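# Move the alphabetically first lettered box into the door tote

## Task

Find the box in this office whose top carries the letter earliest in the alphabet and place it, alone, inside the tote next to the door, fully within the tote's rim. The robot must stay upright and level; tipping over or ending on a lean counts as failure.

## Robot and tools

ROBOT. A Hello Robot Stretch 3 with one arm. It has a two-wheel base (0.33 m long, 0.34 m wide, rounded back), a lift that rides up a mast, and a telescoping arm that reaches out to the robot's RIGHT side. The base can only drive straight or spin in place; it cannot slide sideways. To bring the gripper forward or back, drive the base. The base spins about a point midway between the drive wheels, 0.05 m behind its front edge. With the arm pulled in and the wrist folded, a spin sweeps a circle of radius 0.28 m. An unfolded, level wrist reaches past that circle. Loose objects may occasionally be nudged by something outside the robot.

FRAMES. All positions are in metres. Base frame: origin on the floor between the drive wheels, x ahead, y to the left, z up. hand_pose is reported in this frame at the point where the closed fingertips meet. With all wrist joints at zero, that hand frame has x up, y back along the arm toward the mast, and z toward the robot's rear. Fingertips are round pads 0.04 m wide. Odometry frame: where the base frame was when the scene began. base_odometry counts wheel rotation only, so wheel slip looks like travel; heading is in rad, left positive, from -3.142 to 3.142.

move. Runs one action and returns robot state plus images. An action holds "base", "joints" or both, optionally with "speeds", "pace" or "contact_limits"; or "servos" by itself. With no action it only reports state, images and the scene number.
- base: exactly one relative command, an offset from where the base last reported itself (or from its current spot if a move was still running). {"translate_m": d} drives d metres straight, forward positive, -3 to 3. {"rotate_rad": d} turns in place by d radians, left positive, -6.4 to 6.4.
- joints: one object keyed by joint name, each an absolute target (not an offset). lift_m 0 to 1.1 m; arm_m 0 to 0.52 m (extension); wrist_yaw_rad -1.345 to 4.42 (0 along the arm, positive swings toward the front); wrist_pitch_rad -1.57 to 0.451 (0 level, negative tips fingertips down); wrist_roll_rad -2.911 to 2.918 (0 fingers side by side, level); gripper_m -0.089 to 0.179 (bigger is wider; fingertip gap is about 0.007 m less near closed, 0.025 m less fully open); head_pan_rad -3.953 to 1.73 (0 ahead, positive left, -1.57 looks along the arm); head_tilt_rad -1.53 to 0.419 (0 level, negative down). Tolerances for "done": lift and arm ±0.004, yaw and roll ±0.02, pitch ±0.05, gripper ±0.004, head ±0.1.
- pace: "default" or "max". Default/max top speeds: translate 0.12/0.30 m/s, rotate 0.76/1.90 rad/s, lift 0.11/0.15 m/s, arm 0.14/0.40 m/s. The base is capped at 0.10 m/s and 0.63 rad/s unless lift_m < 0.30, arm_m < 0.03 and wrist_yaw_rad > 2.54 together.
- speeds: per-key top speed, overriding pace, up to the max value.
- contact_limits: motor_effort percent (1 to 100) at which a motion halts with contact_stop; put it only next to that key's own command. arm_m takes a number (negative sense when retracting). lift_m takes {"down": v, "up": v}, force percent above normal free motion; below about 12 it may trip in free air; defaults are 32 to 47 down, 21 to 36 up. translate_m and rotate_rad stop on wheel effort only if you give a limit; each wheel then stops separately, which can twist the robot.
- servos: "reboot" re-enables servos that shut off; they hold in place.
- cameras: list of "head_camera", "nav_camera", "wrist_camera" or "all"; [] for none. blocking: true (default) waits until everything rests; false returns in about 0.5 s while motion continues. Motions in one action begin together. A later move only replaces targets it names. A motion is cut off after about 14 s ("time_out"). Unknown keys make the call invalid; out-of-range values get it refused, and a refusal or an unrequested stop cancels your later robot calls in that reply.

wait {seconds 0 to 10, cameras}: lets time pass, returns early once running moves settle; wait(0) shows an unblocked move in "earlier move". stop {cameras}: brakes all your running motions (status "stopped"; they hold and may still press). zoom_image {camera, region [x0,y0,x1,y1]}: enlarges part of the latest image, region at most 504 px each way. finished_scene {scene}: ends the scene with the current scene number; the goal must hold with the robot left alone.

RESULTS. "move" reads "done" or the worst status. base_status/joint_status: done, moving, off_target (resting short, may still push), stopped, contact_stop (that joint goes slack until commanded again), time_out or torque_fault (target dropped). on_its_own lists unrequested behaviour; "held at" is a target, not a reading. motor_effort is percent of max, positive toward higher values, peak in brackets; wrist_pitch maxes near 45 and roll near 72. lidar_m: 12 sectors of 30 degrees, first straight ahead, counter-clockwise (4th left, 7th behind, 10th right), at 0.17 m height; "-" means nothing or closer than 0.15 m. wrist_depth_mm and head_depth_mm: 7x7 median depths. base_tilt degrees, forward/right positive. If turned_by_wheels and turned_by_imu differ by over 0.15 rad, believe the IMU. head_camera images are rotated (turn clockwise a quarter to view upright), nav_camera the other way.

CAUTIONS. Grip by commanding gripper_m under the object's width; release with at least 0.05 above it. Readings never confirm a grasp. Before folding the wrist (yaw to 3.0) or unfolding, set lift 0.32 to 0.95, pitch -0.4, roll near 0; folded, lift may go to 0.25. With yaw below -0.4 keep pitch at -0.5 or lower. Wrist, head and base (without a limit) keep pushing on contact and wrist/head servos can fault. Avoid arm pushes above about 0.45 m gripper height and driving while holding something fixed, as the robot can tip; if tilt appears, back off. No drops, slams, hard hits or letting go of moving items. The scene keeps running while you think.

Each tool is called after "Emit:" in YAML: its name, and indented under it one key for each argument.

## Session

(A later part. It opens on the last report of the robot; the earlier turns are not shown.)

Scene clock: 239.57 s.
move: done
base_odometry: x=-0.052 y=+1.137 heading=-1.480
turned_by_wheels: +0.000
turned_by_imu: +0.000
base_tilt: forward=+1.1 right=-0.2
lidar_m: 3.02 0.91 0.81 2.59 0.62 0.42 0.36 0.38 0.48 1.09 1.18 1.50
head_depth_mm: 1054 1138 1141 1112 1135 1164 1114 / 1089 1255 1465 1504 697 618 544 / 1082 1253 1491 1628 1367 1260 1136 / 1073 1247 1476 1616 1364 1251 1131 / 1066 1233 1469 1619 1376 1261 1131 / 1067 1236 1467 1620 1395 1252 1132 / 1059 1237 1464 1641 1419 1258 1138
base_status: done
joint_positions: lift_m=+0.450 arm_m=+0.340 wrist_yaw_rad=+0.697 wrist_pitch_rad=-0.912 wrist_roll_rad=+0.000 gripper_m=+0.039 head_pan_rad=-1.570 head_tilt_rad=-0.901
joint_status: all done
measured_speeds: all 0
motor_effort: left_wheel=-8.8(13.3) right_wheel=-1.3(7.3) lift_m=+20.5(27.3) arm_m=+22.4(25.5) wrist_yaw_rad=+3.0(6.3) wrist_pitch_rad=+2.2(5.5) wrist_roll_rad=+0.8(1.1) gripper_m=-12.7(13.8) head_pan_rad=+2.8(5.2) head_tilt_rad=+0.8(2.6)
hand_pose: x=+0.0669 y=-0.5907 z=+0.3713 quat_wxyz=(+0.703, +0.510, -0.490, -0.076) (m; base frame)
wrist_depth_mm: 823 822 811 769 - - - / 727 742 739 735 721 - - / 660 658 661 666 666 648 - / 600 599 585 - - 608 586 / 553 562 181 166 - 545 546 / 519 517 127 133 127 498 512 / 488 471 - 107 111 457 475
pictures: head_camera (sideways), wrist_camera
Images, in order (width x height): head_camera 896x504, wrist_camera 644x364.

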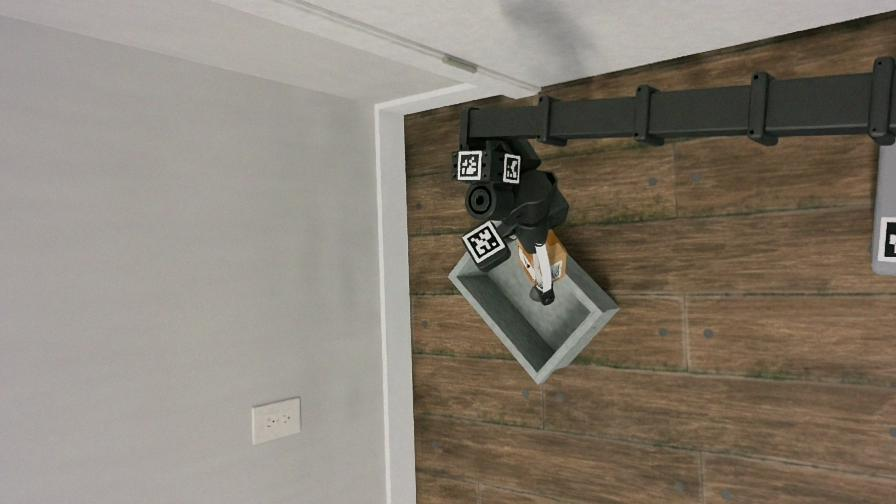

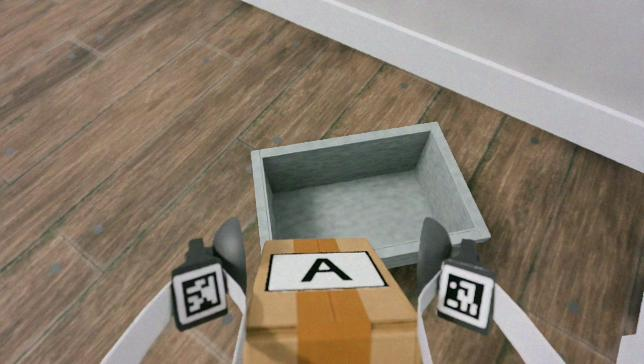

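Emit:
move:
  base: {"translate_m": 0.06}
  joints: {"arm_m": 0.48, "lift_m": 0.33}
  cameras: ["head_camera","wrist_camera"]

Scene clock: 254.00 s.
move: done
base_odometry: x=-0.046 y=+1.077 heading=-1.480
turned_by_wheels: +0.000
turned_by_imu: +0.001
base_tilt: forward=+0.9 right=-0.2
lidar_m: 2.80 0.92 0.77 2.98 0.72 0.48 0.42 0.44 0.55 1.16 1.17 1.49
head_depth_mm: 1083 1218 1326 1289 1327 1241 1129 / 1085 1248 1489 1592 1363 1218 661 / 1074 1254 1490 971 1372 1242 1111 / 1066 1237 1471 1620 1356 1259 1130 / 1061 1232 1477 1630 1382 1263 1132 / 1061 1229 1467 1639 1420 1271 1137 / 1061 1229 1463 1611 1430 1261 1136
base_status: done
joint_positions: lift_m=+0.330 arm_m=+0.480 wrist_yaw_rad=+0.697 wrist_pitch_rad=-0.913 wrist_roll_rad=+0.000 gripper_m=+0.039 head_pan_rad=-1.570 head_tilt_rad=-0.900
joint_status: all done
measured_speeds: all 0
motor_effort: left_wheel=+7.7(10.4) right_wheel=+4.0(11.3) lift_m=+20.4(22.5) arm_m=+21.7(25.0) wrist_yaw_rad=+3.3(3.7) wrist_pitch_rad=+2.0(2.5) wrist_roll_rad=+0.8(1.0) gripper_m=-12.3(13.8) head_pan_rad=+1.7(4.0) head_tilt_rad=+0.2(1.6)
hand_pose: x=+0.0668 y=-0.7306 z=+0.2512 quat_wxyz=(+0.703, +0.510, -0.490, -0.076) (m; base frame)
wrist_depth_mm: 644 647 643 612 - - 376 / 574 566 575 573 553 - 420 / 524 517 518 516 512 501 - / 471 475 478 373 361 465 468 / 430 434 329 364 - 427 425 / 399 399 127 133 127 283 395 / 381 259 - 107 110 255 369
pictures: head_camera (sideways), wrist_camera
Images, in order (width x height): head_camera 896x504, wrist_camera 644x364.

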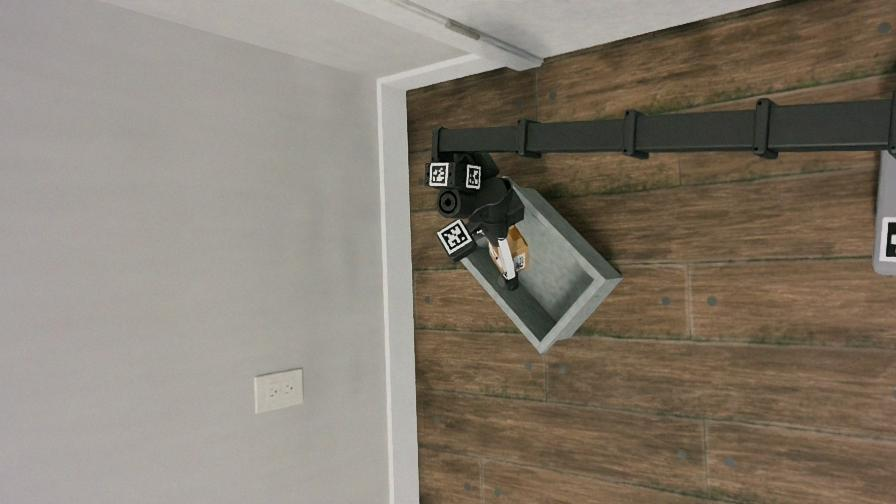

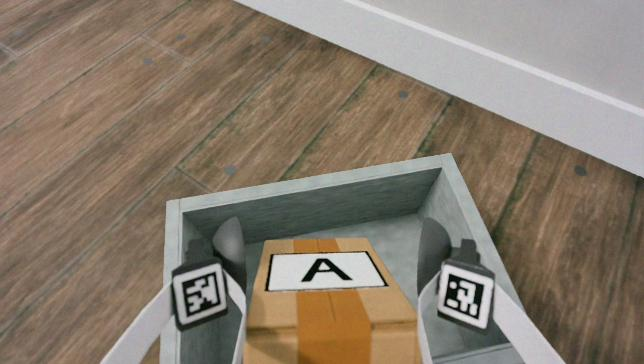

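Emit:
move:
  base: {"translate_m": 0.035}
  joints: {"arm_m": 0.512}

Emit:
move:
  joints: {"lift_m": 0.16}
  contact_limits: {"lift_m": {"down": 14}}
  speeds: {"lift_m": 0.07}
  cameras: ["head_camera","wrist_camera"]

Scene clock: 259.23 s.
move: done
base_odometry: x=-0.043 y=+1.042 heading=-1.480
turned_by_wheels: +0.000
turned_by_imu: +0.001
base_tilt: forward=+1.0 right=-0.1
lidar_m: 2.76 0.92 0.75 3.13 0.77 0.52 0.45 0.47 0.60 1.16 1.17 1.48
head_depth_mm: 1083 1249 1405 1437 1370 1266 1135 / 1071 1243 1500 1612 1365 1199 664 / 1069 1240 1490 992 1373 1233 1119 / 1061 1234 1463 1600 1412 1264 1134 / 1061 1221 1451 1613 1390 1262 1137 / 1054 1225 1468 1609 1422 1259 1142 / 1054 1221 1451 1602 1426 1261 1137
base_status: done
joint_positions: lift_m=+0.330 arm_m=+0.512 wrist_yaw_rad=+0.697 wrist_pitch_rad=-0.913 wrist_roll_rad=+0.000 gripper_m=+0.039 head_pan_rad=-1.570 head_tilt_rad=-0.900
joint_status: all done
measured_speeds: all 0
motor_effort: left_wheel=+7.6(11.6) right_wheel=+4.7(9.1) lift_m=+23.9(24.2) arm_m=+22.2(25.4) wrist_yaw_rad=+3.1(3.6) wrist_pitch_rad=+2.3(2.5) wrist_roll_rad=+0.8(1.0) gripper_m=-12.7(13.8) head_pan_rad=+2.1(3.9) head_tilt_rad=-0.2(1.1)
hand_pose: x=+0.0668 y=-0.7626 z=+0.2512 quat_wxyz=(+0.703, +0.510, -0.490, -0.076) (m; base frame)
wrist_depth_mm: 645 646 630 - - 390 354 / 579 569 572 566 547 - 385 / 518 520 521 513 517 507 - / 472 470 471 465 469 459 457 / 438 433 435 308 317 430 423 / 397 402 127 133 127 291 394 / 379 258 - 107 110 122 370
pictures: none

Scene clock: 262.30 s.
move: done
base_odometry: x=-0.043 y=+1.042 heading=-1.480
turned_by_wheels: +0.000
turned_by_imu: +0.000
base_tilt: forward=+0.9 right=-0.2
lidar_m: 2.77 0.92 0.75 3.14 0.78 0.52 0.45 0.47 0.60 1.16 1.17 1.49
head_depth_mm: 1082 1250 1413 1438 1348 1253 1133 / 1076 1242 1487 1628 1417 1233 1113 / 1065 1240 1470 1622 1191 1218 1103 / 1064 1236 1475 1630 1361 1263 1138 / 1056 1226 1464 1598 1400 1262 1141 / 1054 1226 1460 1614 1417 1265 1129 / 1047 1220 1446 1617 1423 1260 1134
base_status: not commanded
joint_positions: lift_m=+0.160 arm_m=+0.512 wrist_yaw_rad=+0.697 wrist_pitch_rad=-0.913 wrist_roll_rad=+0.000 gripper_m=+0.039 head_pan_rad=-1.570 head_tilt_rad=-0.900
joint_status: all done
measured_speeds: all 0
motor_effort: left_wheel=+7.7(8.0) right_wheel=+4.6(5.2) lift_m=+20.3(23.1) arm_m=+15.5(22.4) wrist_yaw_rad=+3.3(3.6) wrist_pitch_rad=+2.1(2.5) wrist_roll_rad=+0.8(1.1) gripper_m=-13.0(13.7) head_pan_rad=+2.3(3.1) head_tilt_rad=+0.3(1.8)
contact_limits: lift_m down 14 (down: maximum 72; up: maximum 65)
hand_pose: x=+0.0668 y=-0.7626 z=+0.0812 quat_wxyz=(+0.703, +0.510, -0.490, -0.076) (m; base frame)
wrist_depth_mm: 385 380 381 378 379 372 - / 340 341 337 348 345 181 327 / 316 163 170 177 194 208 - / 169 190 206 229 243 - - / - 229 158 181 - - - / - - 127 133 126 119 - / - - - 107 110 - -
pictures: head_camera (sideways), wrist_camera
Images, in order (width x height): head_camera 896x504, wrist_camera 644x364.

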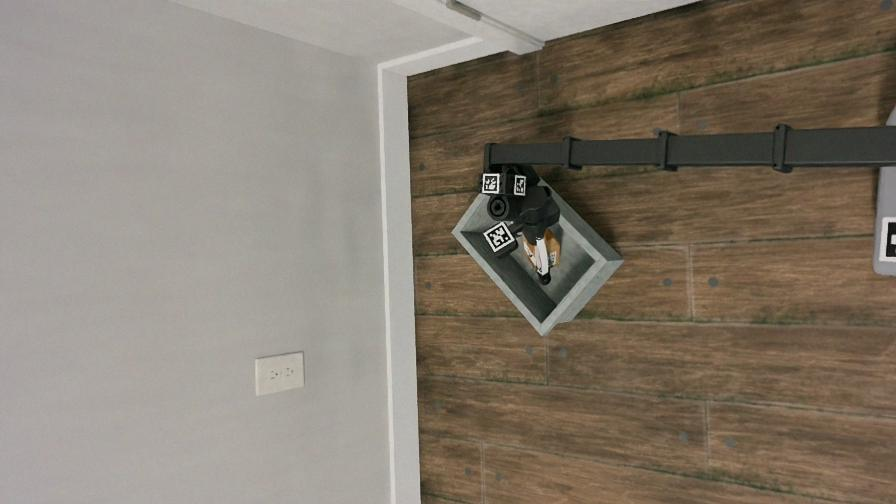

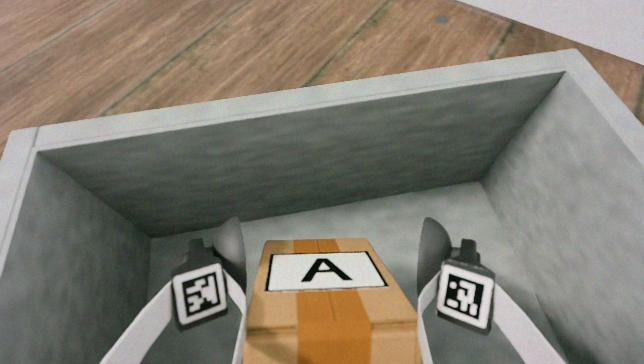

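Emit:
move:
  joints: {"lift_m": 0.06}
  contact_limits: {"lift_m": {"down": 13}}
  speeds: {"lift_m": 0.04}
  cameras: ["wrist_camera"]

Scene clock: 266.10 s.
move: contact_stop
base_odometry: x=-0.043 y=+1.042 heading=-1.480
turned_by_wheels: +0.000
turned_by_imu: +0.001
base_tilt: forward=+1.1 right=-0.2
lidar_m: 2.77 0.92 0.75 3.13 0.78 0.52 0.45 0.47 0.60 1.16 1.17 1.49
head_depth_mm: 1083 1249 1415 1450 1361 1256 1131 / 1076 1246 1471 1626 1414 1255 1120 / 1069 1237 1467 1609 1145 1220 1099 / 1064 1242 1476 1627 1341 1258 1129 / 1059 1219 1455 1619 1383 1253 1134 / 1053 1227 1460 1608 1416 1254 1138 / 1051 1220 1457 1611 1417 1259 1137
base_status: not commanded
joint_positions: lift_m=+0.128 arm_m=+0.512 wrist_yaw_rad=+0.703 wrist_pitch_rad=-0.861 wrist_roll_rad=-0.001 gripper_m=+0.039 head_pan_rad=-1.570 head_tilt_rad=-0.900
joint_status: lift_m contact_stop (moved -0.032 of -0.100)
measured_speeds: translate_m=+0.000 rotate_rad=+0.000 lift_m=+0.002 arm_m=+0.000 wrist_yaw_rad=+0.000 wrist_pitch_rad=-0.024 wrist_roll_rad=+0.000 head_pan_rad=+0.000 head_tilt_rad=+0.000
on_its_own: lift_m is slack since a contact_stop (your +0.060 is given up)
motor_effort: left_wheel=+7.6(8.0) right_wheel=+3.1(5.1) lift_m=+24.1(24.1) arm_m=+6.5(11.1) wrist_yaw_rad=-1.7(3.6) wrist_pitch_rad=-7.3(13.4) wrist_roll_rad=+0.9(1.3) gripper_m=-13.0(13.9) head_pan_rad=+1.5(3.0) head_tilt_rad=-0.6(1.7)
contact_limits: lift_m down 13 (down: maximum 72; up: maximum 65)
hand_pose: x=+0.0746 y=-0.7706 z=+0.0562 quat_wxyz=(+0.705, +0.498, -0.501, -0.056) (m; base frame)
wrist_depth_mm: 377 375 373 374 372 357 - / 325 335 335 331 153 159 163 / 136 144 149 161 177 193 - / 160 170 184 204 220 230 - / - 204 209 - - - - / - - 127 144 130 120 - / - 120 123 105 109 190 191
pictures: wrist_camera
Images, in order (width x height): wrist_camera 644x364.

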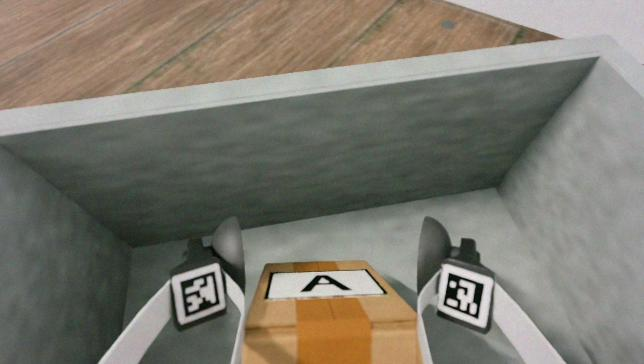

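Emit:
move:
  cameras: ["head_camera","nav_camera"]

Emit:
zoom_image:
  camera: "head_camera"
  region: [430, 130, 640, 340]

Scene clock: 275.67 s.
base_odometry: x=-0.043 y=+1.042 heading=-1.480
turned_by_wheels: +0.000
turned_by_imu: +0.001
base_tilt: forward=+1.0 right=-0.2
lidar_m: 2.77 0.92 0.75 3.13 0.78 0.52 0.45 0.47 0.60 1.16 1.17 1.49
head_depth_mm: 1080 1251 1415 1437 1366 1249 1131 / 1080 1241 1492 1625 1409 1257 1111 / 1066 1242 1480 1624 1147 1223 1101 / 1063 1237 1473 1628 1373 1261 1137 / 1059 1228 1470 1629 1394 1260 1132 / 1057 1220 1464 1615 1413 1258 1137 / 1052 1216 1451 1620 1423 1267 1138
base_status: not commanded
joint_positions: lift_m=+0.129 arm_m=+0.512 wrist_yaw_rad=+0.703 wrist_pitch_rad=-0.872 wrist_roll_rad=-0.001 gripper_m=+0.039 head_pan_rad=-1.570 head_tilt_rad=-0.900
joint_status: lift_m contact_stop (moved -0.032 of -0.100)
measured_speeds: all 0
on_its_own: lift_m is slack since a contact_stop (your +0.060 is given up)
motor_effort: left_wheel=+7.5(8.0) right_wheel=+2.8(5.1) lift_m=+25.7(24.1) arm_m=-4.5(11.1) wrist_yaw_rad=-1.9(3.6) wrist_pitch_rad=-5.4(13.4) wrist_roll_rad=+1.2(1.3) gripper_m=-13.2(13.9) head_pan_rad=+0.9(3.0) head_tilt_rad=-0.5(1.7)
contact_limits: lift_m down 13 (down: maximum 72; up: maximum 65)
hand_pose: x=+0.0730 y=-0.7687 z=+0.0562 quat_wxyz=(+0.705, +0.501, -0.498, -0.060) (m; base frame)
wrist_depth_mm: 366 368 365 364 363 362 - / 330 326 331 148 155 160 161 / 136 146 152 164 181 193 - / 163 175 189 211 226 236 - / - 202 211 - - - - / - - 128 141 129 120 - / - 120 123 105 110 189 192
pictures: head_camera (sideways), nav_camera (sideways)
Images, in order (width x height): head_camera 896x504, nav_camera 672x504.

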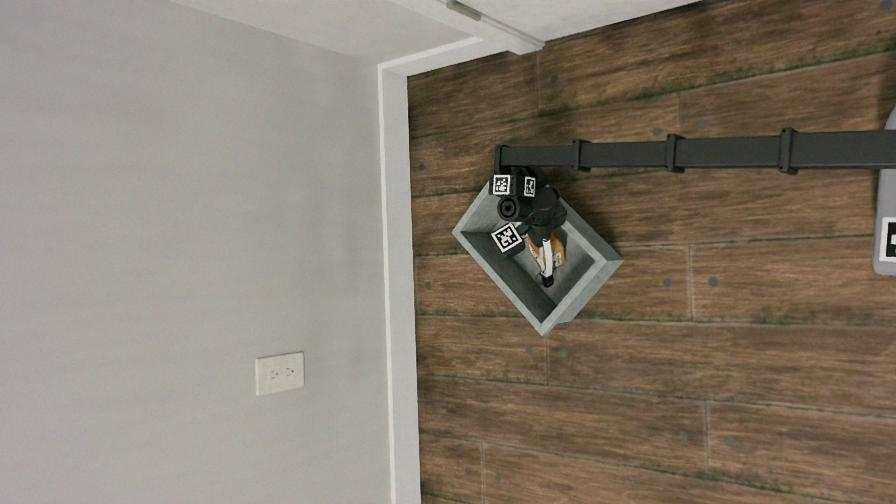

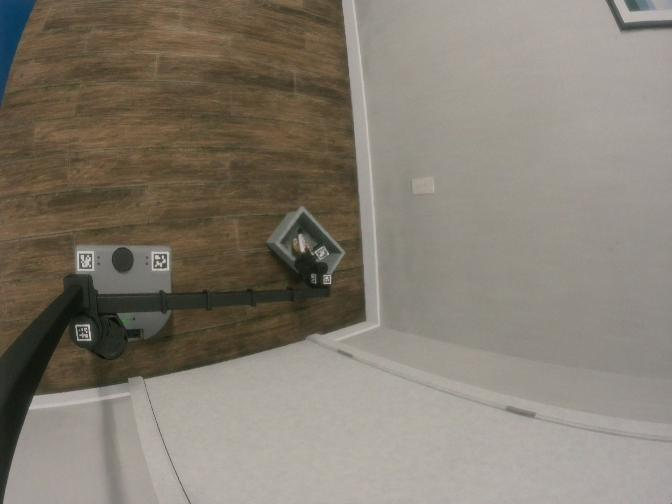

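Scaled by 2.400 from the camera's 896x504 image, which has a finer 1280x720 frame.

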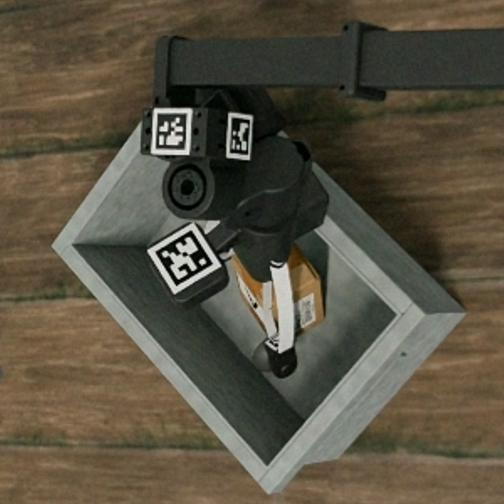

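Emit:
move:
  joints: {"gripper_m": 0.125}
  cameras: ["wrist_camera"]

Emit:
move:
  joints: {"lift_m": 0.45}
  cameras: ["wrist_camera","head_camera"]

Scene clock: 281.23 s.
move: done
base_odometry: x=-0.043 y=+1.042 heading=-1.480
turned_by_wheels: +0.000
turned_by_imu: +0.001
base_tilt: forward=+1.0 right=+0.0
lidar_m: 2.77 0.92 0.75 3.14 0.78 0.52 0.45 0.47 0.60 1.16 1.17 1.49
head_depth_mm: 1079 1255 1412 1443 1368 1258 1126 / 1070 1247 1496 1606 1419 1264 1119 / 1064 1247 1472 1625 1140 1221 1101 / 1064 1231 1478 1620 1356 1253 1128 / 1061 1226 1465 1619 1387 1261 1130 / 1062 1221 1451 1613 1418 1258 1134 / 1048 1214 1448 1614 1410 1262 1138
base_status: not commanded
joint_positions: lift_m=+0.129 arm_m=+0.512 wrist_yaw_rad=+0.703 wrist_pitch_rad=-0.907 wrist_roll_rad=-0.001 gripper_m=+0.125 head_pan_rad=-1.570 head_tilt_rad=-0.900
joint_status: all done
measured_speeds: all 0
on_its_own: lift_m is slack since a contact_stop (your +0.060 is given up)
motor_effort: left_wheel=+7.3(7.7) right_wheel=+2.5(3.2) lift_m=+25.4(26.0) arm_m=-14.7(14.8) wrist_yaw_rad=-1.9(2.3) wrist_pitch_rad=+0.7(5.4) wrist_roll_rad=+1.1(1.3) gripper_m=+0.1(92.1) head_pan_rad=+0.1(2.7) head_tilt_rad=-1.4(2.6)
contact_limits: lift_m down 13 (down: maximum 72; up: maximum 65)
hand_pose: x=+0.0683 y=-0.7631 z=+0.0513 quat_wxyz=(+0.704, +0.510, -0.489, -0.072) (m; base frame)
wrist_depth_mm: 339 341 338 345 345 152 153 / 134 134 138 147 157 173 - / 144 153 164 175 189 204 - / 168 188 205 216 229 - - / - 211 - - - - - / - 123 152 157 162 123 - / - 127 189 145 190 126 99
pictures: wrist_camera
Images, in order (width x height): wrist_camera 644x364.

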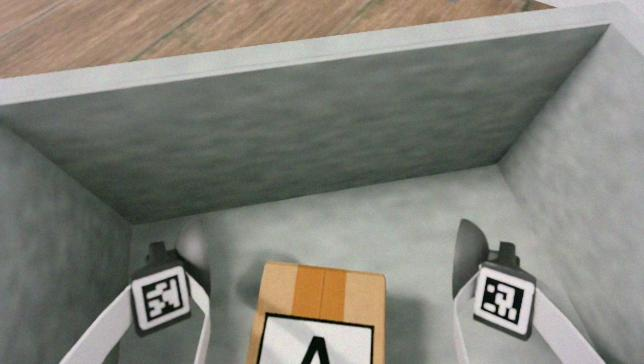

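Scene clock: 284.97 s.
move: done
base_odometry: x=-0.043 y=+1.042 heading=-1.480
turned_by_wheels: +0.000
turned_by_imu: +0.001
base_tilt: forward=+1.1 right=-0.2
lidar_m: 2.76 0.92 0.75 3.14 0.78 0.52 0.45 0.47 0.60 1.16 1.17 1.49
head_depth_mm: 1084 1252 1410 1458 1371 1258 1129 / 1070 1248 1445 1521 704 607 545 / 1071 1241 1397 1411 1392 1262 1136 / 1068 1236 1462 1511 1384 1265 1134 / 1064 1237 1459 1620 1384 1258 1131 / 1054 1221 1443 1619 1428 1263 1137 / 1053 1217 1444 1613 1416 1255 1132
base_status: not commanded
joint_positions: lift_m=+0.450 arm_m=+0.512 wrist_yaw_rad=+0.703 wrist_pitch_rad=-0.908 wrist_roll_rad=-0.001 gripper_m=+0.125 head_pan_rad=-1.570 head_tilt_rad=-0.900
joint_status: all done
measured_speeds: all 0
motor_effort: left_wheel=+7.2(7.4) right_wheel=+2.5(3.2) lift_m=+31.0(33.5) arm_m=-20.9(21.1) wrist_yaw_rad=-1.7(2.3) wrist_pitch_rad=+1.1(1.8) wrist_roll_rad=+1.2(1.3) gripper_m=+0.1(1.5) head_pan_rad=+0.6(2.1) head_tilt_rad=-2.7(2.7)
hand_pose: x=+0.0681 y=-0.7630 z=+0.3719 quat_wxyz=(+0.704, +0.510, -0.489, -0.072) (m; base frame)
wrist_depth_mm: 831 827 706 - - 386 352 / 723 747 732 649 - - 379 / 657 673 671 660 644 - - / 612 615 609 604 606 571 - / 561 549 562 557 561 553 548 / 515 123 404 - - 126 514 / 484 462 - 424 - 366 472
pictures: head_camera (sideways), wrist_camera
Images, in order (width x height): head_camera 896x504, wrist_camera 644x364.

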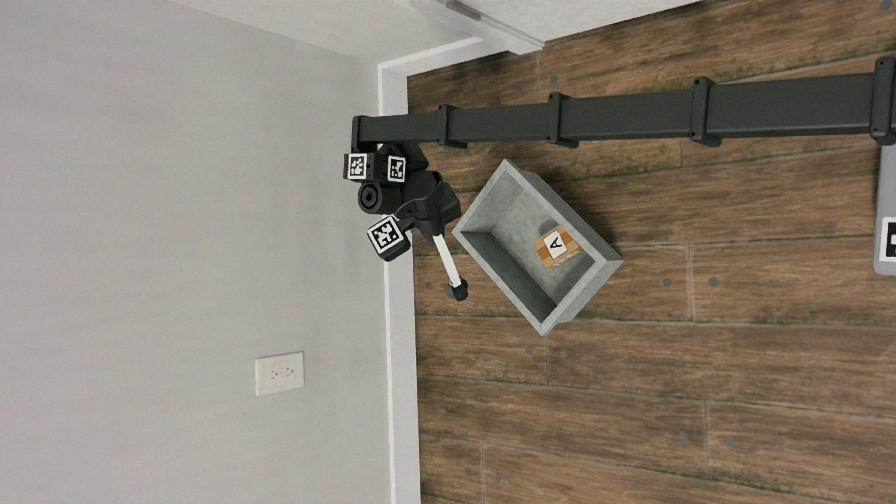

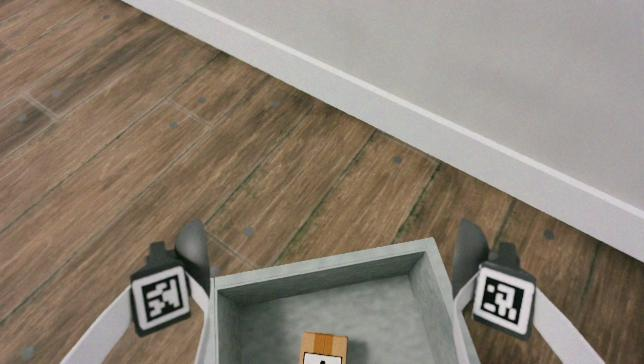

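Box A lies flat inside the tote.

Emit:
finished_scene:
  scene: 3

The scene is finished: the task was done.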